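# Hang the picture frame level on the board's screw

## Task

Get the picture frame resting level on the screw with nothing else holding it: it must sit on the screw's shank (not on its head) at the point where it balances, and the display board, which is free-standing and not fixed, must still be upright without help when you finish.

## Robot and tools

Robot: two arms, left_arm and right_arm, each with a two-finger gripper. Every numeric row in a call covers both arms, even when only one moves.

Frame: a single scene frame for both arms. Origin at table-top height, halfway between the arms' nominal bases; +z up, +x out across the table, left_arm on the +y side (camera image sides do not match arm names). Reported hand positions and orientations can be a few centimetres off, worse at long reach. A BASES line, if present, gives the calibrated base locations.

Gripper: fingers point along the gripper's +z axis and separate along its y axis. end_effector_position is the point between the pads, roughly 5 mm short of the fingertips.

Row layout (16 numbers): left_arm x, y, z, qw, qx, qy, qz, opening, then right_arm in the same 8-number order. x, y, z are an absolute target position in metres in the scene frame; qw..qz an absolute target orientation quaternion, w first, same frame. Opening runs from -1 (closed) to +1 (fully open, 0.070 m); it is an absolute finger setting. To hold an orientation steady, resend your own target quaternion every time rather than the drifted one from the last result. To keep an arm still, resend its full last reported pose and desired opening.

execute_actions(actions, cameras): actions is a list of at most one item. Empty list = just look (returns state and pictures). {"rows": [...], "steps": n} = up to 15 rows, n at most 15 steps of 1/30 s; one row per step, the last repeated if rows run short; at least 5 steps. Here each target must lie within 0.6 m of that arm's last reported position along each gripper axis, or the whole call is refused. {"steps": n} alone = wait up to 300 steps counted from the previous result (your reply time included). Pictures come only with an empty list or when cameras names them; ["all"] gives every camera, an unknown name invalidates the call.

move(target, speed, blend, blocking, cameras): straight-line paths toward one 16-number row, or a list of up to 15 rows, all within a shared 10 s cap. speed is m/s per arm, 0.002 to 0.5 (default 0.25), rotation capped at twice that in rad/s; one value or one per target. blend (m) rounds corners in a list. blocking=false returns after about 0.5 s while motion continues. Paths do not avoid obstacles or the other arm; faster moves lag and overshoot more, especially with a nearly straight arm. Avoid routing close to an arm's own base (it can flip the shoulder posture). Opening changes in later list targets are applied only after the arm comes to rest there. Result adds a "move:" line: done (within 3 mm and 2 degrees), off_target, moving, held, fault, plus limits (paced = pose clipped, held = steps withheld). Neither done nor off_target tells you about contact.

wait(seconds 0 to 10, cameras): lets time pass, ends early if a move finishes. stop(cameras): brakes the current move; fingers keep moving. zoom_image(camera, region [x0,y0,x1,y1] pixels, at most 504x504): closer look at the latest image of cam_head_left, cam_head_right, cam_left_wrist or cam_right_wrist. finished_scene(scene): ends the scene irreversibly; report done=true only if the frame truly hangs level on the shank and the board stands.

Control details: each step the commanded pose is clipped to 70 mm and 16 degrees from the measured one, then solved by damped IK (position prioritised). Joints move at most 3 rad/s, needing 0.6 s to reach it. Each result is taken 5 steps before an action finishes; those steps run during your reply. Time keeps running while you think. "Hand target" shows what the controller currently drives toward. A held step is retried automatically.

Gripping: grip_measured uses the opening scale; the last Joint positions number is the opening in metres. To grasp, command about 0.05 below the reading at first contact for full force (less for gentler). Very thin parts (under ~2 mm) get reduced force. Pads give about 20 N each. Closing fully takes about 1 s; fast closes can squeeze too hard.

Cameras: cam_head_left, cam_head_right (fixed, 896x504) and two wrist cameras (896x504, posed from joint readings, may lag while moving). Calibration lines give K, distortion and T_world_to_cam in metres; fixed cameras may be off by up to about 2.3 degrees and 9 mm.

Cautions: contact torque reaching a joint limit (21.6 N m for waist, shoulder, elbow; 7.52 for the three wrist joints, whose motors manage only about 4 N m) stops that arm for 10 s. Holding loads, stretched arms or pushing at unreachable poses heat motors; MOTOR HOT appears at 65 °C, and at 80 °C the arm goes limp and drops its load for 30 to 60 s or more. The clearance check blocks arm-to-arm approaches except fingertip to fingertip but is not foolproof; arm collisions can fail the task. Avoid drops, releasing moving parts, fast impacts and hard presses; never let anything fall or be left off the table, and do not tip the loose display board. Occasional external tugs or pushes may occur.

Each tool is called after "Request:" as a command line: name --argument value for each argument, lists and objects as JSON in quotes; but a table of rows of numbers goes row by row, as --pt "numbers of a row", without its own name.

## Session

Request:
execute_actions --actions '[]' --cameras '["all"]'

Request:
zoom_image --camera "cam_head_left" --region '[350, 0, 650, 200]'

Request:
zoom_image --camera "cam_head_right" --region '[330, 0, 630, 200]'

Scene clock: 0.00 s of 4500.00 s.
left_arm: end_effector_position=(+0.4202, +0.3387, +0.3327) grip_measured=+0.98 end_effector_quat_wxyz=(+0.569, -0.093, +0.773, -0.263) | right_arm: end_effector_position=(+0.0592, +0.1070, +0.2848) grip_measured=+0.98 end_effector_quat_wxyz=(-0.315, +0.854, -0.247, -0.332)
Joint positions: left_arm=[0.682 1.54 -1.063 -1.578 0.957 1.346 0.069] | right_arm=[1.098 1.584 -1.251 0.984 0.989 -1.935 0.069]
Joint torques (N m): no reading
Motor temperatures (°C): left_arm=[30 31 31 31 34 29] | right_arm=[29 30 32 33 37 31]
Hand target: left_arm +0.4202, +0.3387, +0.3327; +0.569, -0.093, +0.773, -0.263 | right_arm +0.0592, +0.1070, +0.2848; -0.315, +0.854, -0.247, -0.332
camera_calibration:
cam_left_wrist: T_world_to_cam=[[-0.138706, -0.855818, 0.498333, 0.185907], [-0.798703, -0.200837, -0.56722, 0.592892], [0.585521, -0.476697, -0.655687, 0.255288], [0, 0, 0, 1]] pos_world=[0.349855, 0.399872, 0.411046]
cam_right_wrist: T_world_to_cam=[[0.659874, 0.664269, 0.351161, -0.209506], [0.748517, -0.621891, -0.230161, 0.0814786], [0.0654945, 0.414727, -0.907586, 0.32858], [0, 0, 0, 1]] pos_world=[0.0557395, 0.0535684, 0.390538]

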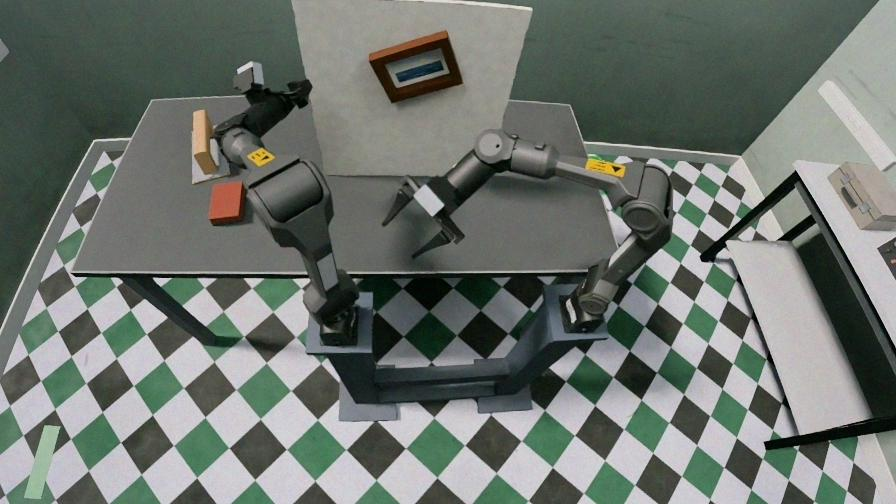

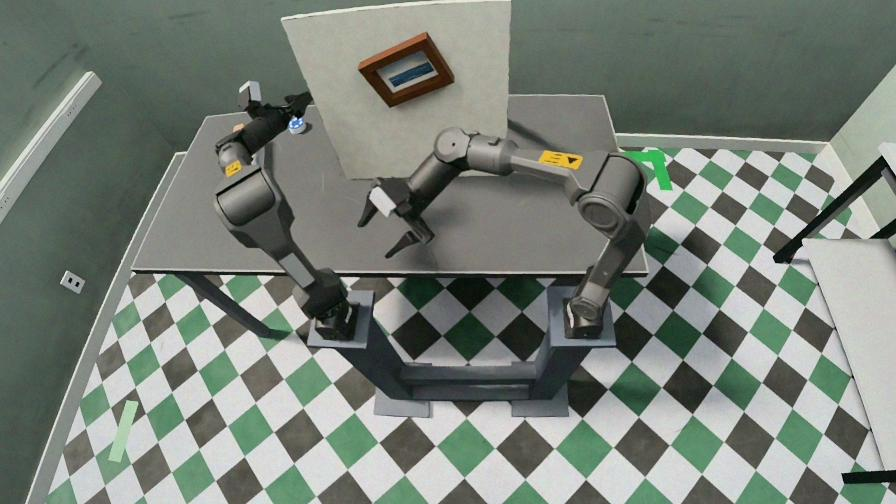

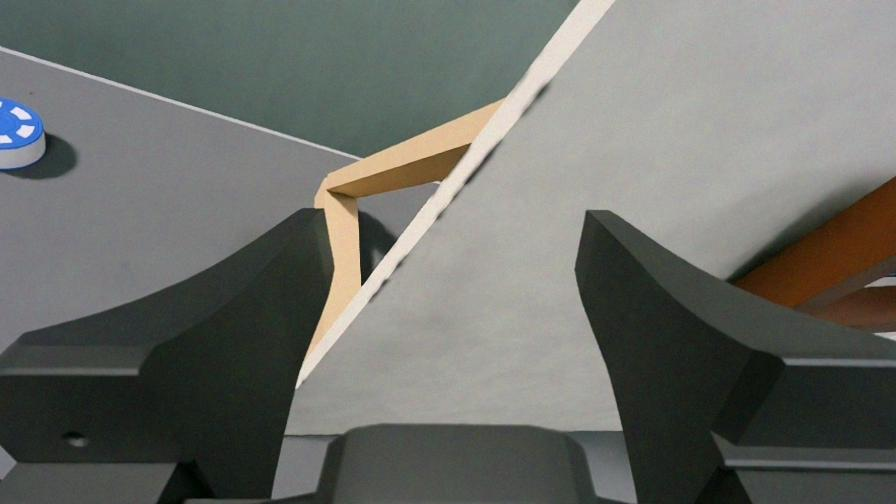

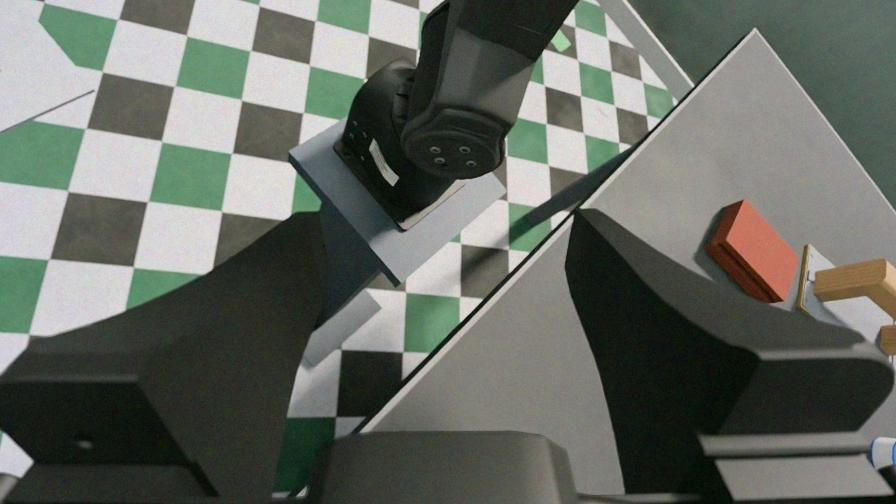

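Scaled by 1.680 from the camera's 896x504 image, which has a finer 1280x720 frame.

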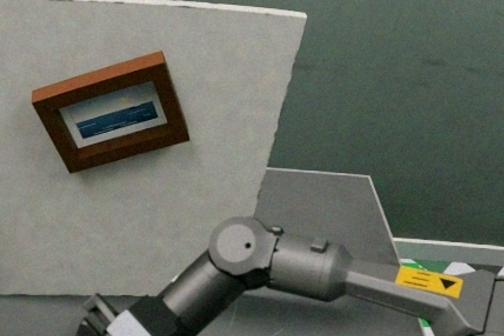

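Scaled by 1.680 from the camera's 896x504 image, which has a finer 1280x720 frame.

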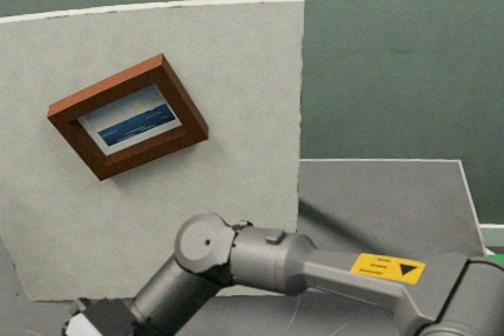

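Request:
zoom_image --camera "cam_head_left" --region '[356, 20, 476, 120]'

Request:
zoom_image --camera "cam_head_left" --region '[290, 120, 390, 200]'

Request:
zoom_image --camera "cam_head_left" --region '[450, 0, 550, 80]'

Request:
zoom_image --camera "cam_head_left" --region '[450, 110, 550, 190]'

Request:
zoom_image --camera "cam_head_left" --region '[280, 0, 380, 80]'

Request:
zoom_image --camera "cam_head_right" --region '[346, 20, 466, 120]'

Scaled by 4.200 from the camera's 896x504 image, which has a finer 1280x720 frame.

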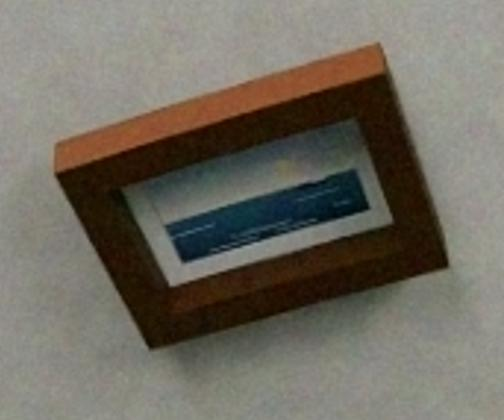

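Scaled by 5.040 from the camera's 896x504 image, which has a finer 1280x720 frame.

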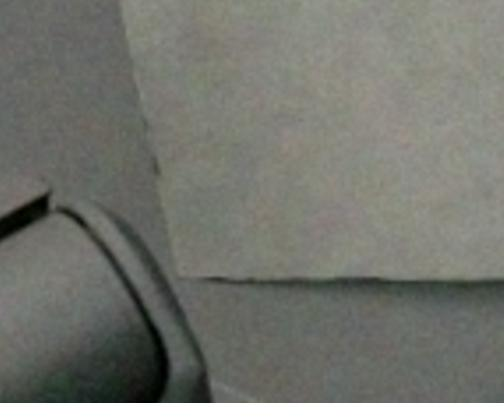

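Scaled by 5.040 from the camera's 896x504 image, which has a finer 1280x720 frame.

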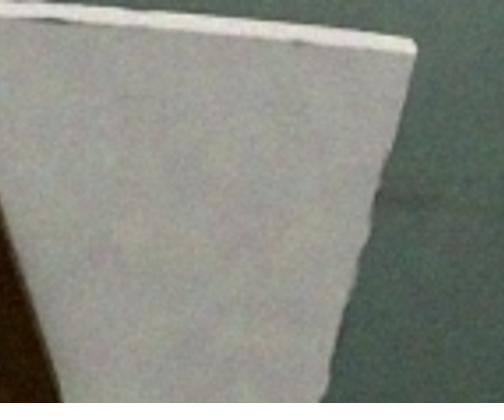

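Scaled by 5.040 from the camera's 896x504 image, which has a finer 1280x720 frame.

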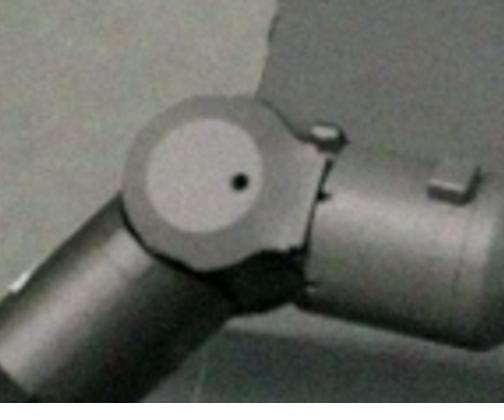

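Scaled by 5.040 from the camera's 896x504 image, which has a finer 1280x720 frame.

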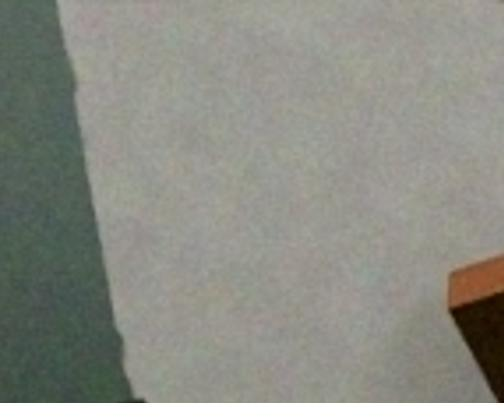

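Scaled by 4.200 from the camera's 896x504 image, which has a finer 1280x720 frame.

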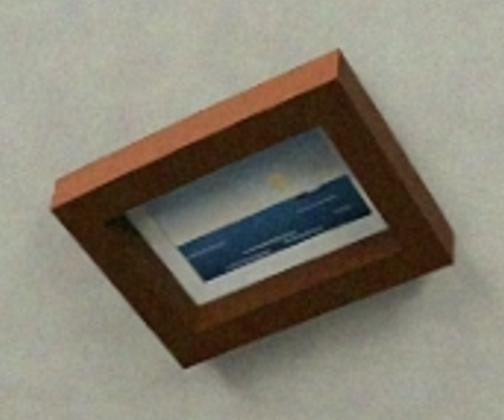

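Request:
zoom_image --camera "cam_head_right" --region '[460, 0, 560, 80]'

Request:
zoom_image --camera "cam_head_right" --region '[460, 80, 560, 160]'

Request:
zoom_image --camera "cam_head_right" --region '[270, 0, 370, 80]'

Request:
zoom_image --camera "cam_head_right" --region '[310, 120, 410, 200]'

Scaled by 5.040 from the camera's 896x504 image, which has a finer 1280x720 frame.

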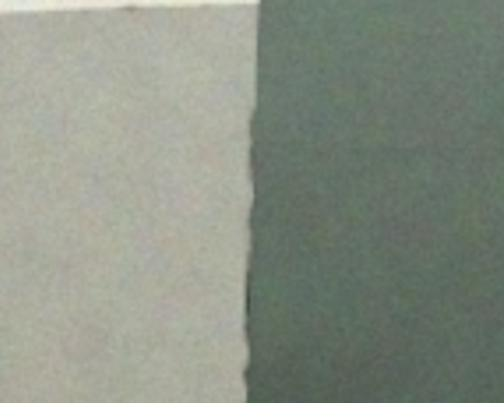

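Scaled by 5.040 from the camera's 896x504 image, which has a finer 1280x720 frame.

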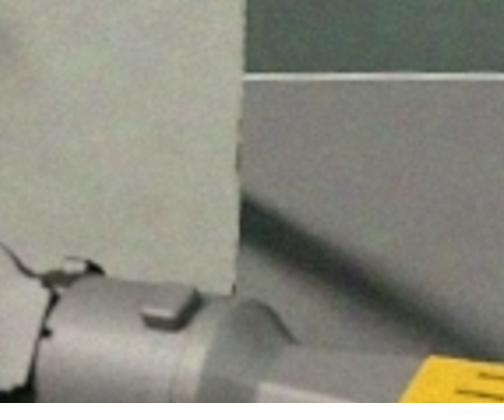

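Scaled by 5.040 from the camera's 896x504 image, which has a finer 1280x720 frame.

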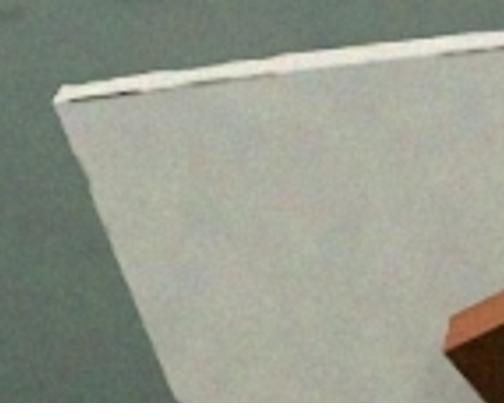

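Scaled by 5.040 from the camera's 896x504 image, which has a finer 1280x720 frame.

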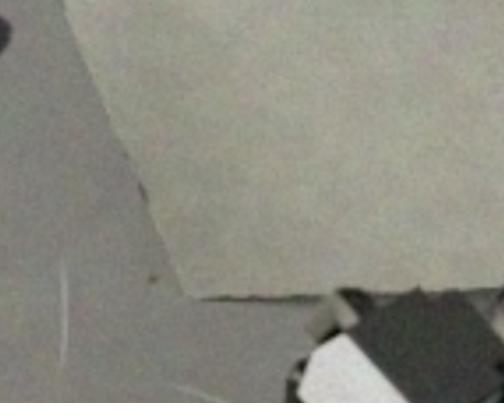

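Request:
move --pt "0.4202 0.3387 0.3327 0.569 -0.093 0.773 -0.263 0.98 0.1329 0.1427 0.2966 0.3660 -0.6746 0.5361 0.3515 0.2" --pt "0.4202 0.3387 0.3327 0.569 -0.093 0.773 -0.263 0.98 0.2196 0.1440 0.3117 0.4068 -0.3820 0.7347 0.3857 0.2" --pt "0.4202 0.3387 0.3327 0.569 -0.093 0.773 -0.263 0.98 0.2994 0.1061 0.3262 0.4325 -0.0343 0.7933 0.4271 0.2" --pt "0.4202 0.3387 0.3327 0.569 -0.093 0.773 -0.263 0.98 0.356 0.0357 0.338 0.4468 0.2985 0.7012 0.4686 0.2" --speed 0.35 --blend 0.03 --cameras '["all"]'

Request:
zoom_image --camera "cam_head_left" --region '[350, 10, 510, 170]'

Request:
zoom_image --camera "cam_head_right" --region '[340, 10, 500, 170]'

Scene clock: 25.57 s of 4500.00 s.
left_arm: end_effector_position=(+0.4202, +0.3388, +0.3324) grip_measured=+0.98 end_effector_quat_wxyz=(+0.569, -0.093, +0.773, -0.263) | right_arm: end_effector_position=(+0.3559, +0.0356, +0.3381) grip_measured=+0.20 end_effector_quat_wxyz=(+0.447, +0.299, +0.701, +0.469)
Joint positions: left_arm=[0.682 1.54 -1.062 -1.579 0.956 1.346 0.069] | right_arm=[1.081 1.616 -1.127 1.311 -0.666 0.091 0.042]
Joint torques (N m): left_arm=[-0.56 -6.86 -2.29 -0.8 0.21 0.08] | right_arm=[-0.01 -5.41 -4.45 -0.86 -0.25 -0.18]
Motor temperatures (°C): left_arm=[30 31 32 31 34 29] | right_arm=[29 30 33 34 37 31]
Hand target: left_arm +0.4202, +0.3387, +0.3327; +0.569, -0.093, +0.773, -0.263 | right_arm +0.3560, +0.0357, +0.3380; +0.447, +0.299, +0.701, +0.469
Off the commanded pose: left_arm 0.000 m, 0 deg | right_arm 0.000 m, 0 deg.
Kept back: nothing.
move: done
camera_calibration:
cam_left_wrist: T_world_to_cam=[[-0.137522, -0.855521, 0.499171, 0.185277], [-0.798692, -0.202278, -0.566723, 0.593118], [0.585815, -0.47662, -0.65548, 0.254988], [0, 0, 0, 1]] pos_world=[0.349823, 0.400016, 0.410788]
cam_right_wrist: T_world_to_cam=[[-0.0256714, -0.352886, -0.935314, 0.338605], [-0.887361, 0.438909, -0.141241, 0.341606], [0.460359, 0.826336, -0.324405, 0.0347475], [0, 0, 0, 1]] pos_world=[0.295824, -0.0591579, 0.376223]

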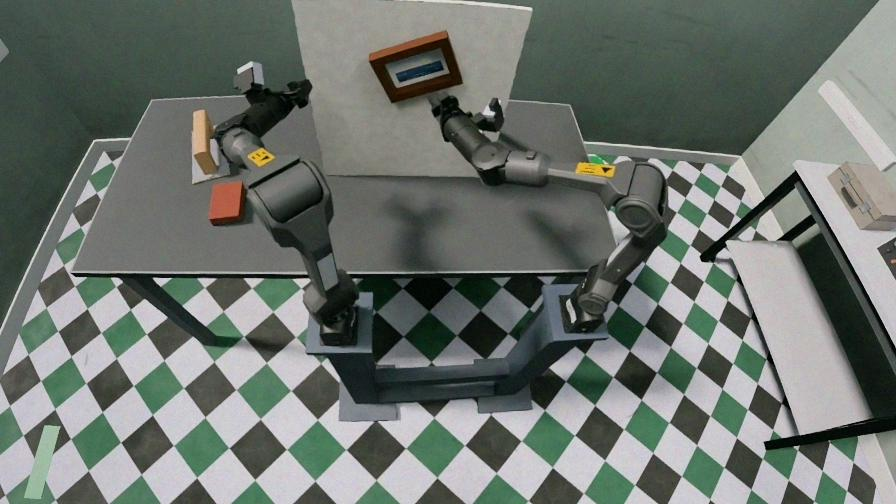

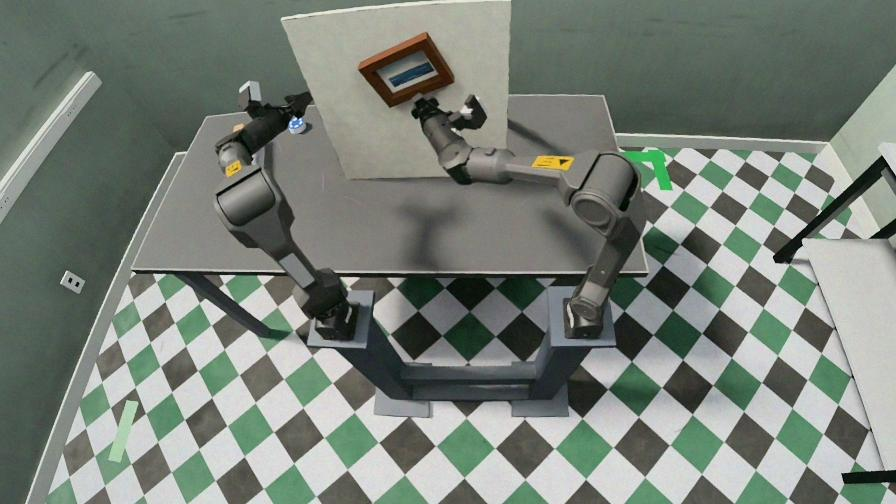

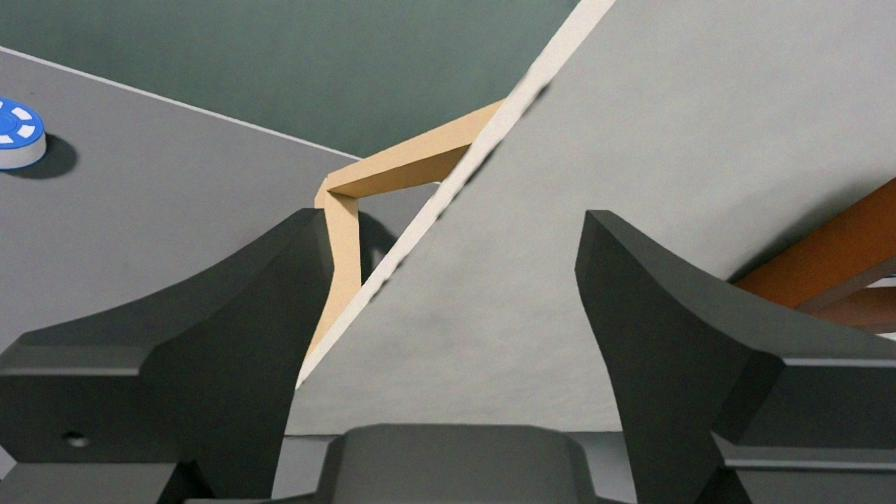

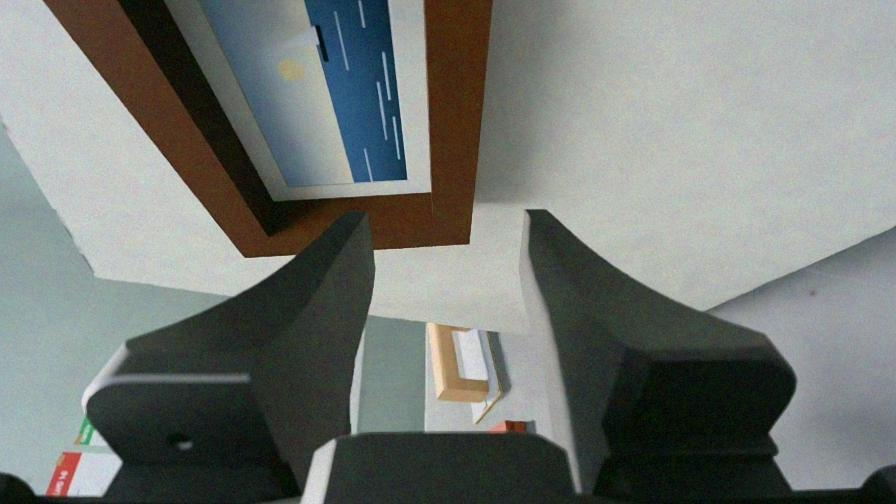

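Scaled by 3.150 from the camera's 896x504 image, which has a finer 1280x720 frame.

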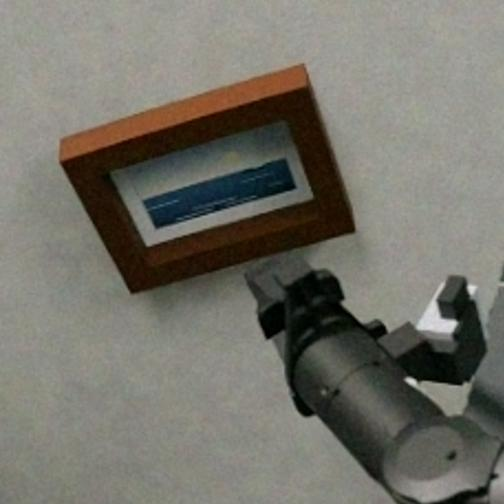

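Scaled by 3.150 from the camera's 896x504 image, which has a finer 1280x720 frame.

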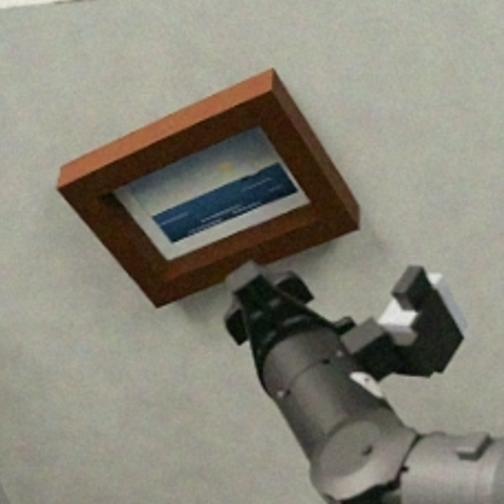

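Request:
zoom_image --camera "cam_right_wrist" --region '[340, 0, 560, 260]'

Scaled by 1.938 from the camera's 896x504 image, which has a finer 1280x720 frame.

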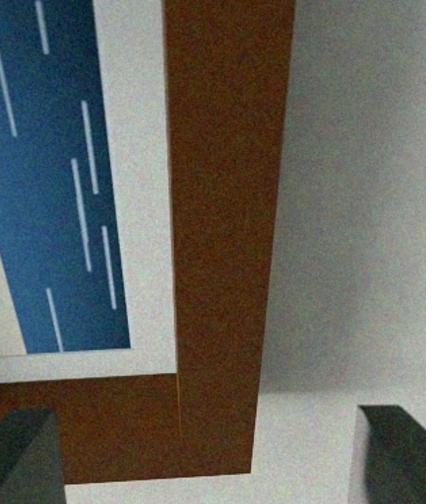

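Request:
move --target '[0.4202,0.3387,0.3327,0.569,-0.093,0.773,-0.263,0.98, 0.3832,0.0459,0.3298,0.4468,0.2985,0.7012,0.4686,0.0]' --speed 0.1 --cameras '["cam_head_left","cam_head_right","cam_right_wrist"]'

Request:
zoom_image --camera "cam_head_left" --region '[380, 50, 480, 130]'

Request:
zoom_image --camera "cam_right_wrist" --region '[340, 0, 560, 260]'

Scene clock: 30.73 s of 4500.00 s.
left_arm: end_effector_position=(+0.4202, +0.3388, +0.3324) grip_measured=+0.98 end_effector_quat_wxyz=(+0.569, -0.093, +0.773, -0.263) | right_arm: end_effector_position=(+0.3836, +0.0461, +0.3295) grip_measured=+0.00 end_effector_quat_wxyz=(+0.447, +0.298, +0.701, +0.468)
Joint positions: left_arm=[0.682 1.54 -1.062 -1.579 0.956 1.346 0.069] | right_arm=[1.02 1.704 -1.202 1.25 -0.616 0.135 0.035]
Joint torques (N m): left_arm=[-0.68 -6.78 -2.33 -0.75 0.23 0.03] | right_arm=[0.72 -7.91 -3.97 -0.58 -0.49 -0.05]
Motor temperatures (°C): left_arm=[30 32 32 32 34 29] | right_arm=[28 30 33 34 37 31]
Hand target: left_arm +0.4202, +0.3387, +0.3327; +0.569, -0.093, +0.773, -0.263 | right_arm +0.3832, +0.0459, +0.3298; +0.447, +0.299, +0.701, +0.469
Off the commanded pose: left_arm 0.000 m, 0 deg | right_arm 0.001 m, 0 deg.
Kept back: nothing.
move: done
camera_calibration:
cam_right_wrist: T_world_to_cam=[[-0.0252809, -0.354379, -0.93476, 0.334669], [-0.887486, 0.438352, -0.142182, 0.360788], [0.46014, 0.825992, -0.325589, 0.0110789], [0, 0, 0, 1]] pos_world=[0.323557, -0.0487033, 0.36774]
Images, in order (width x height): cam_head_left 896x504, cam_head_right 896x504, cam_right_wrist 896x504.

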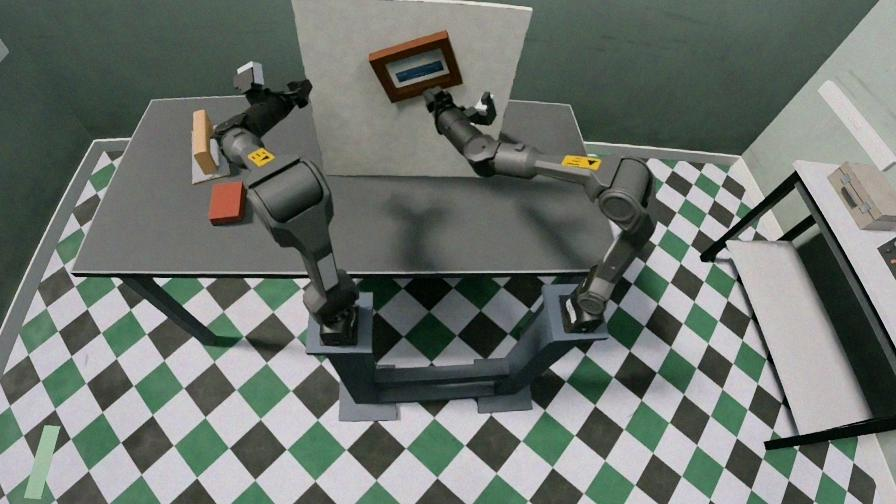

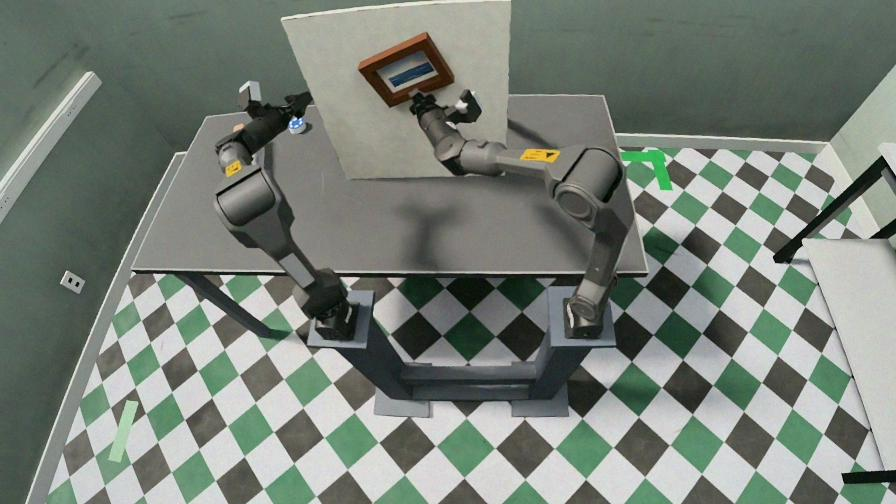

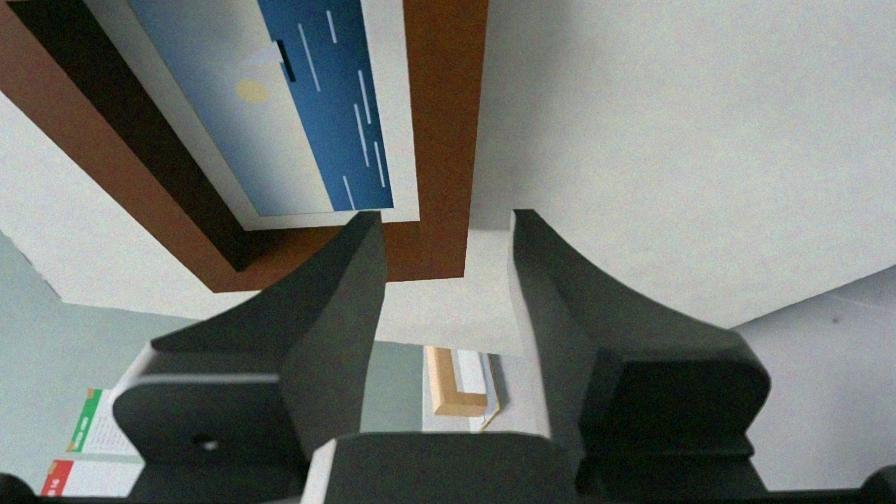

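Scaled by 5.040 from the camera's 896x504 image, which has a finer 1280x720 frame.

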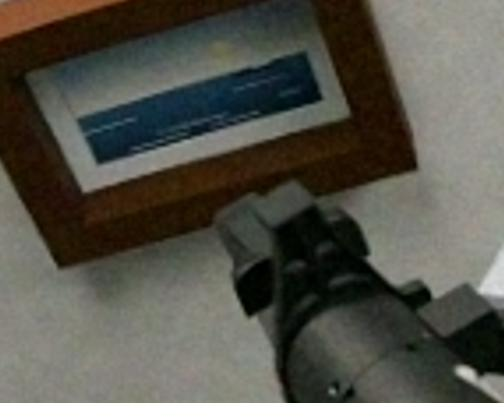

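Scaled by 1.938 from the camera's 896x504 image, which has a finer 1280x720 frame.

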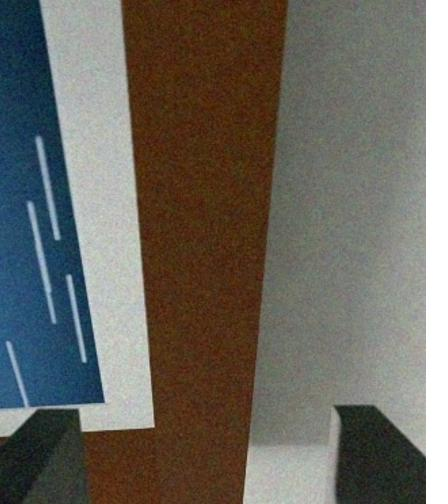

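Request:
move --target '[0.4202,0.3387,0.3327,0.569,-0.093,0.773,-0.263,0.98, 0.4195,0.0617,0.3238,0.4468,0.2985,0.7012,0.4686,0.0]' --speed 0.05 --cameras '["cam_head_left","cam_head_right","cam_right_wrist"]'

Request:
zoom_image --camera "cam_head_left" --region '[356, 20, 476, 120]'

Request:
zoom_image --camera "cam_right_wrist" --region '[340, 0, 560, 260]'

Scene clock: 32.30 s of 4500.00 s.
left_arm: end_effector_position=(+0.4202, +0.3388, +0.3324) grip_measured=+0.98 end_effector_quat_wxyz=(+0.569, -0.093, +0.773, -0.263) | right_arm: end_effector_position=(+0.4198, +0.0618, +0.3236) grip_measured=+0.00 end_effector_quat_wxyz=(+0.447, +0.299, +0.701, +0.469)
Joint positions: left_arm=[0.682 1.54 -1.062 -1.579 0.956 1.346 0.069] | right_arm=[0.957 1.822 -1.341 1.226 -0.555 0.135 0.035]
Joint torques (N m): left_arm=[-0.62 -6.8 -2.31 -0.74 0.26 0.04] | right_arm=[0.54 -8.55 -3.92 -0.68 -0.42 -0.2]
Motor temperatures (°C): left_arm=[30 32 32 32 34 29] | right_arm=[28 30 33 34 37 31]
Hand target: left_arm +0.4202, +0.3387, +0.3327; +0.569, -0.093, +0.773, -0.263 | right_arm +0.4195, +0.0617, +0.3238; +0.447, +0.299, +0.701, +0.469
Off the commanded pose: left_arm 0.000 m, 0 deg | right_arm 0.000 m, 0 deg.
Kept back: nothing.
move: done
camera_calibration:
cam_right_wrist: T_world_to_cam=[[-0.0258516, -0.353052, -0.935246, 0.33602], [-0.887396, 0.438871, -0.141143, 0.384777], [0.460283, 0.826285, -0.324642, -0.0208882], [0, 0, 0, 1]] pos_world=[0.359751, -0.0329753, 0.361789]
Images, in order (width x height): cam_head_left 896x504, cam_head_right 896x504, cam_right_wrist 896x504.

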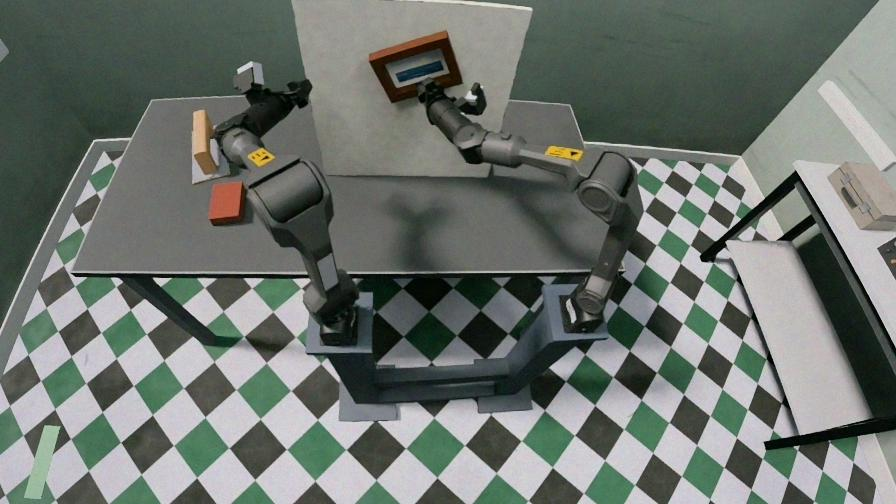

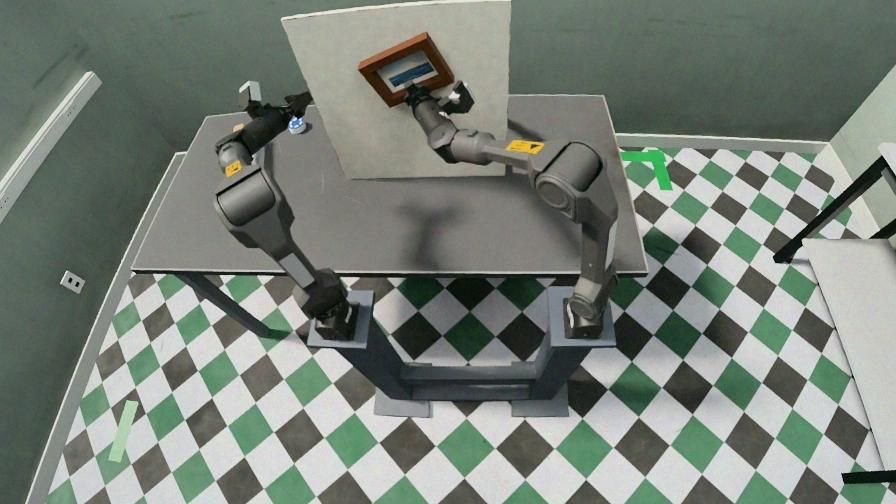

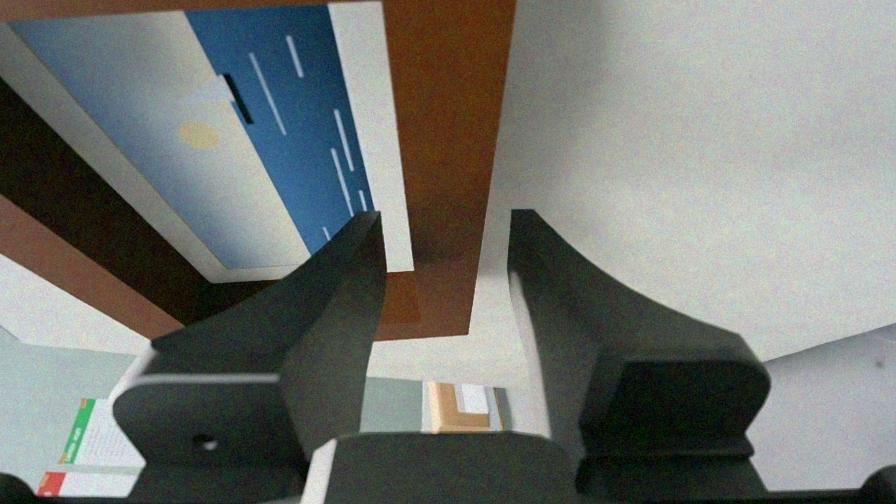

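Scaled by 4.200 from the camera's 896x504 image, which has a finer 1280x720 frame.

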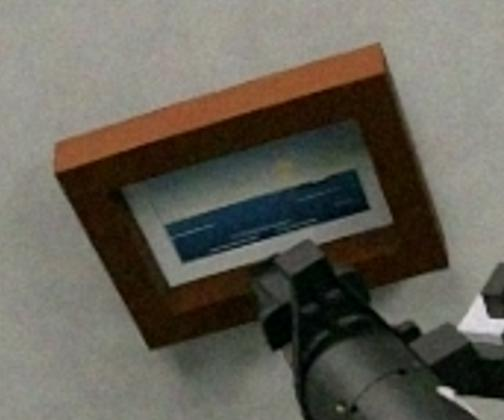

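Scaled by 1.938 from the camera's 896x504 image, which has a finer 1280x720 frame.

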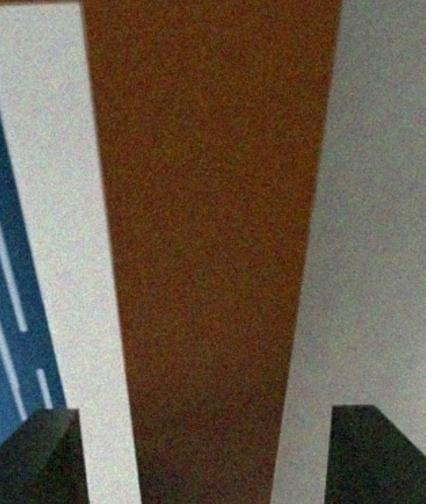

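Request:
move --pt "0.4202 0.3387 0.3327 0.569 -0.093 0.773 -0.263 0.98 0.4195 0.0617 0.3238 0.4468 0.2985 0.7012 0.4686 -0.36" --pt "0.4202 0.3387 0.3327 0.569 -0.093 0.773 -0.263 0.98 0.4195 0.0617 0.3238 0.4468 0.2985 0.7012 0.4686 -0.43" --pt "0.4202 0.3387 0.3327 0.569 -0.093 0.773 -0.263 0.98 0.4195 0.0617 0.3238 0.4468 0.2985 0.7012 0.4686 -0.49" --speed 0.05 --cameras '["cam_head_left","cam_head_right","cam_right_wrist"]'

Request:
zoom_image --camera "cam_head_left" --region '[356, 20, 476, 120]'

Request:
zoom_image --camera "cam_right_wrist" --region '[340, 0, 560, 260]'

Scene clock: 36.07 s of 4500.00 s.
left_arm: end_effector_position=(+0.4202, +0.3388, +0.3324) grip_measured=+0.98 end_effector_quat_wxyz=(+0.569, -0.093, +0.773, -0.263) | right_arm: end_effector_position=(+0.4197, +0.0616, +0.3237) grip_measured=-0.45 end_effector_quat_wxyz=(+0.447, +0.299, +0.701, +0.469)
Joint positions: left_arm=[0.682 1.54 -1.062 -1.579 0.956 1.346 0.069] | right_arm=[0.957 1.821 -1.34 1.226 -0.555 0.135 0.019]
Joint torques (N m): left_arm=[-0.53 -6.64 -2.35 -0.67 0.32 0.01] | right_arm=[0.7 -8.63 -3.83 -0.64 -0.44 -0.18]
Motor temperatures (°C): left_arm=[30 32 32 32 34 29] | right_arm=[28 31 33 34 37 31]
Hand target: left_arm +0.4202, +0.3387, +0.3327; +0.569, -0.093, +0.773, -0.263 | right_arm +0.4195, +0.0617, +0.3238; +0.447, +0.299, +0.701, +0.469
Off the commanded pose: left_arm 0.000 m, 0 deg | right_arm 0.000 m, 0 deg.
Kept back: nothing.
move: done
camera_calibration:
cam_right_wrist: T_world_to_cam=[[-0.0258613, -0.353065, -0.935241, 0.336034], [-0.887397, 0.438869, -0.14114, 0.384748], [0.46028, 0.82628, -0.324659, -0.0206353], [0, 0, 0, 1]] pos_world=[0.359613, -0.0331614, 0.361877]
Images, in order (width x height): cam_head_left 896x504, cam_head_right 896x504, cam_right_wrist 896x504.

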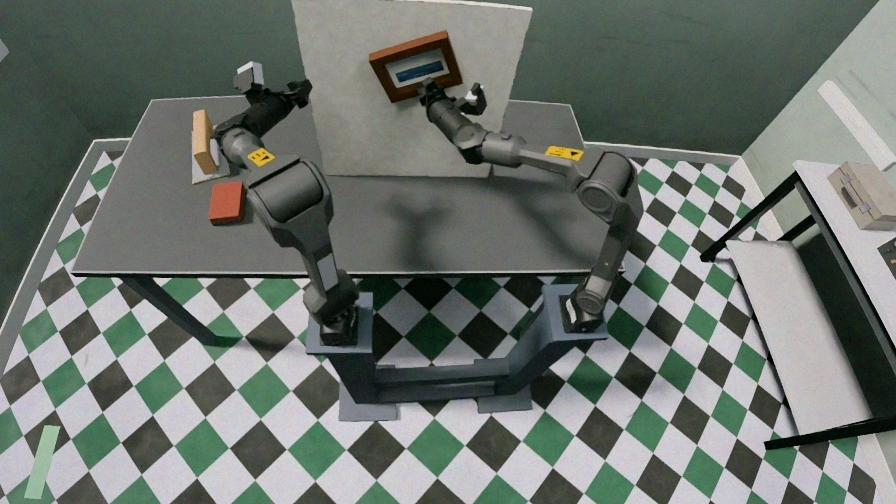

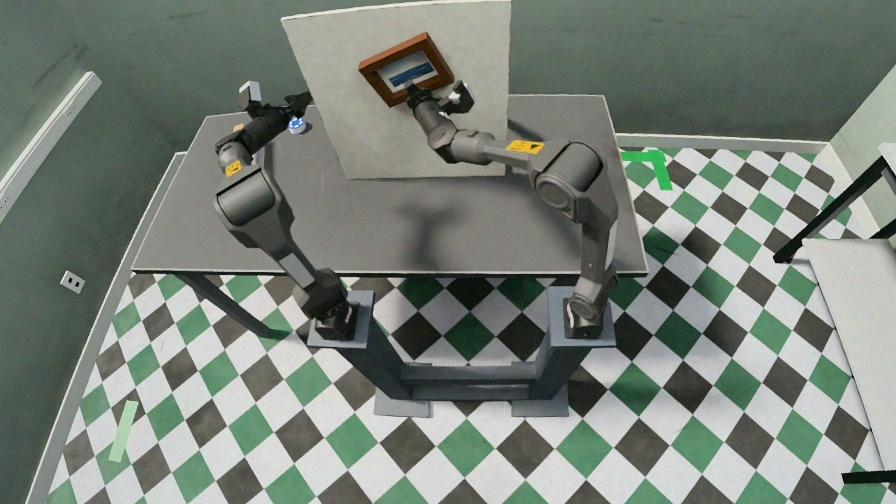

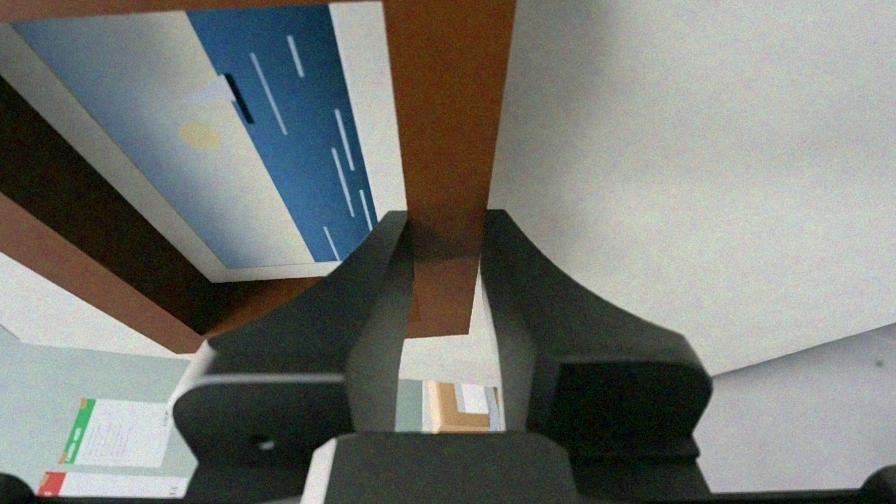

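Scaled by 4.200 from the camera's 896x504 image, which has a finer 1280x720 frame.

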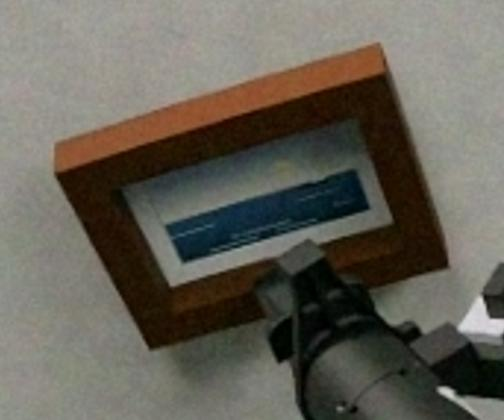

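Scaled by 1.938 from the camera's 896x504 image, which has a finer 1280x720 frame.

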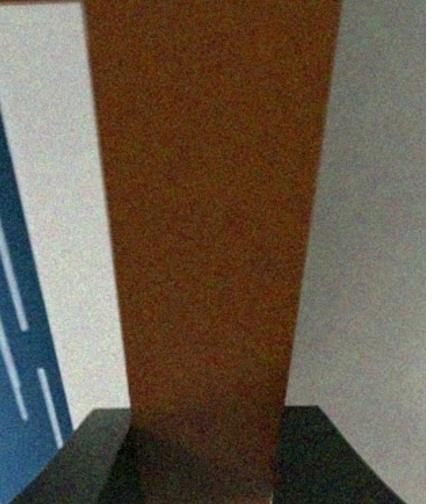

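Request:
execute_actions --actions '[]' --cameras '["cam_head_left", "cam_right_wrist"]'

Request:
zoom_image --camera "cam_head_left" --region '[356, 20, 476, 120]'

Scene clock: 39.13 s of 4500.00 s.
left_arm: end_effector_position=(+0.4202, +0.3388, +0.3324) grip_measured=+0.98 end_effector_quat_wxyz=(+0.569, -0.093, +0.773, -0.263) | right_arm: end_effector_position=(+0.4197, +0.0616, +0.3237) grip_measured=-0.45 end_effector_quat_wxyz=(+0.447, +0.299, +0.701, +0.469)
Joint positions: left_arm=[0.682 1.54 -1.062 -1.579 0.956 1.346 0.069] | right_arm=[0.957 1.821 -1.34 1.226 -0.555 0.135 0.019]
Joint torques (N m): left_arm=[-0.46 -6.56 -2.44 -0.6 0.33 0.03] | right_arm=[0.76 -8.07 -4.17 -0.84 -0.22 -0.17]
Motor temperatures (°C): left_arm=[30 32 32 31 34 29] | right_arm=[28 31 33 34 37 31]
Hand target: left_arm +0.4202, +0.3387, +0.3327; +0.569, -0.093, +0.773, -0.263 | right_arm +0.4195, +0.0617, +0.3238; +0.447, +0.299, +0.701, +0.469
Off the commanded pose: left_arm 0.000 m, 0 deg | right_arm 0.000 m, 0 deg.
Steps of this call (1-92: nothing new was sent). Readings (end_effector_position of left_arm | right_arm):
1: (+0.4202, +0.3388, +0.3324) | (+0.4197, +0.0616, +0.3237)
2: (+0.4202, +0.3388, +0.3324) | (+0.4197, +0.0616, +0.3237)
4: (+0.4202, +0.3388, +0.3324) | (+0.4197, +0.0616, +0.3237)
8: (+0.4202, +0.3388, +0.3324) | (+0.4197, +0.0616, +0.3237)
92: the state above
camera_calibration:
cam_right_wrist: T_world_to_cam=[[-0.0258613, -0.353065, -0.935241, 0.336034], [-0.887397, 0.438869, -0.14114, 0.384748], [0.46028, 0.82628, -0.324659, -0.0206353], [0, 0, 0, 1]] pos_world=[0.359613, -0.0331614, 0.361877]
Images, in order (width x height): cam_head_left 896x504, cam_right_wrist 896x504.

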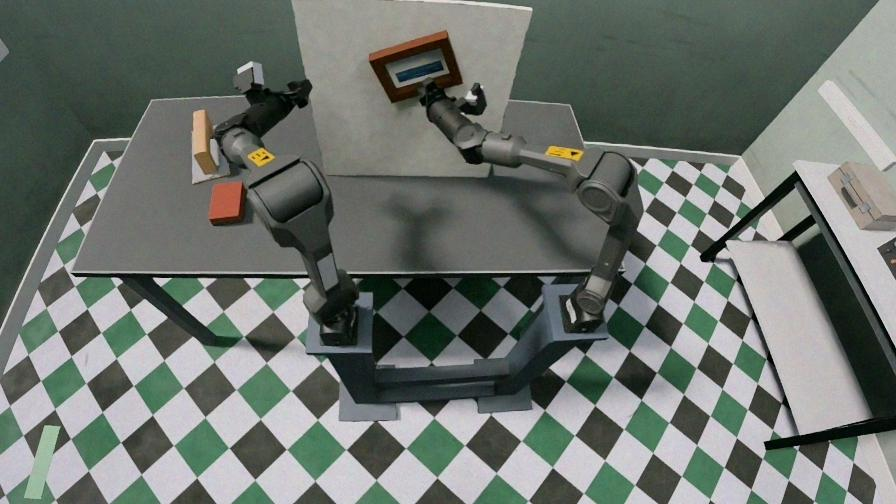

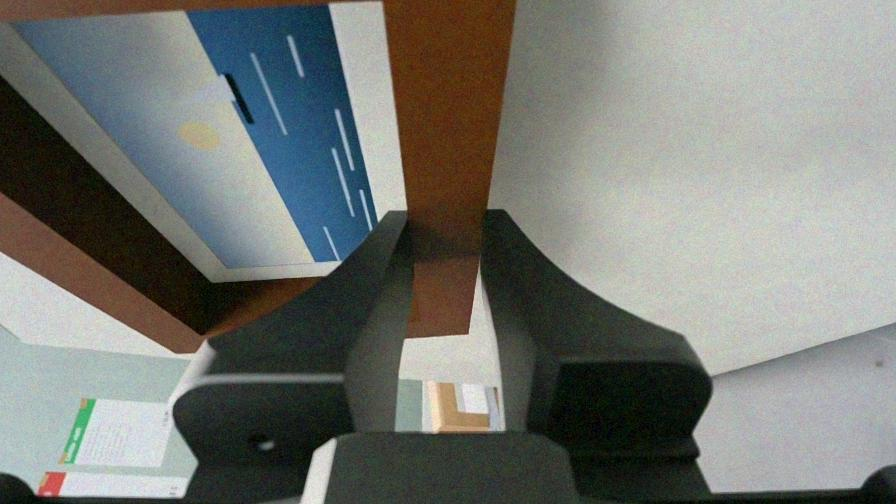

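Scaled by 4.200 from the camera's 896x504 image, which has a finer 1280x720 frame.

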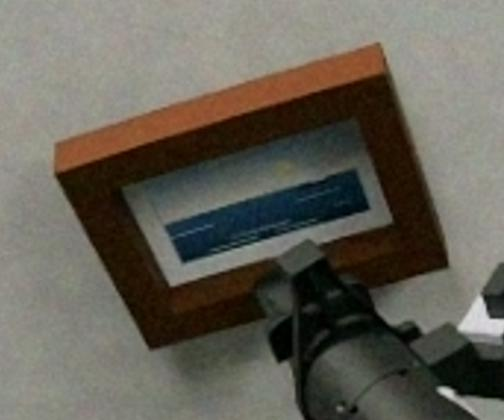

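Request:
move --target '[0.4202,0.3387,0.3327,0.569,-0.093,0.773,-0.263,0.98, 0.4195,0.0617,0.3298,0.44678,0.29853,0.70124,0.46855,-0.49]' --speed 0.03 --cameras '["cam_head_left"]'

Request:
zoom_image --camera "cam_head_left" --region '[356, 20, 476, 120]'

Scene clock: 42.90 s of 4500.00 s.
left_arm: end_effector_position=(+0.4202, +0.3388, +0.3324) grip_measured=+0.98 end_effector_quat_wxyz=(+0.569, -0.093, +0.773, -0.263) | right_arm: end_effector_position=(+0.4197, +0.0615, +0.3296) grip_measured=-0.45 end_effector_quat_wxyz=(+0.447, +0.299, +0.701, +0.468)
Joint positions: left_arm=[0.682 1.54 -1.062 -1.579 0.956 1.346 0.069] | right_arm=[0.957 1.815 -1.356 1.261 -0.549 0.093 0.019]
Joint torques (N m): left_arm=[-0.55 -6.69 -2.15 -0.56 0.38 0.06] | right_arm=[0.24 -10.03 -5.43 -0.92 -0.56 0.18]
Motor temperatures (°C): left_arm=[30 32 32 31 34 29] | right_arm=[28 31 33 34 37 31]
Hand target: left_arm +0.4202, +0.3387, +0.3327; +0.569, -0.093, +0.773, -0.263 | right_arm +0.4195, +0.0617, +0.3298; +0.447, +0.299, +0.701, +0.469
Off the commanded pose: left_arm 0.000 m, 0 deg | right_arm 0.000 m, 0 deg.
Kept back: nothing.
move: done
Images, in order (width x height): cam_head_left 896x504.

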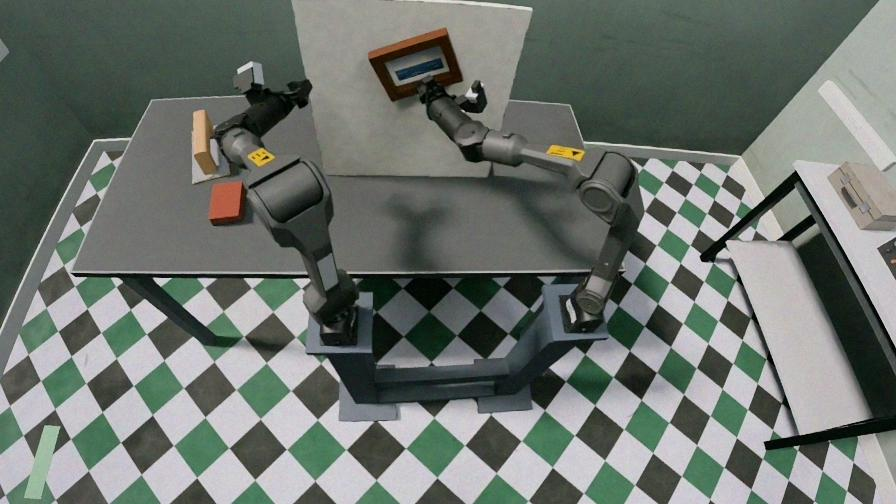

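Scaled by 4.200 from the camera's 896x504 image, which has a finer 1280x720 frame.

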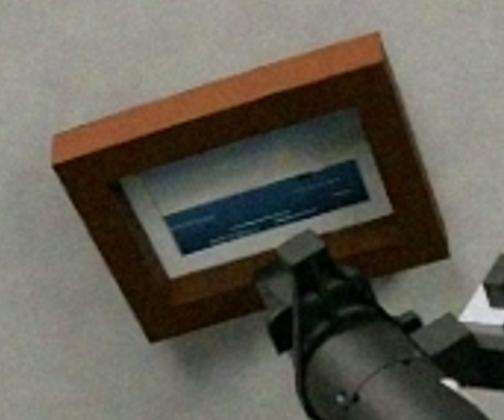

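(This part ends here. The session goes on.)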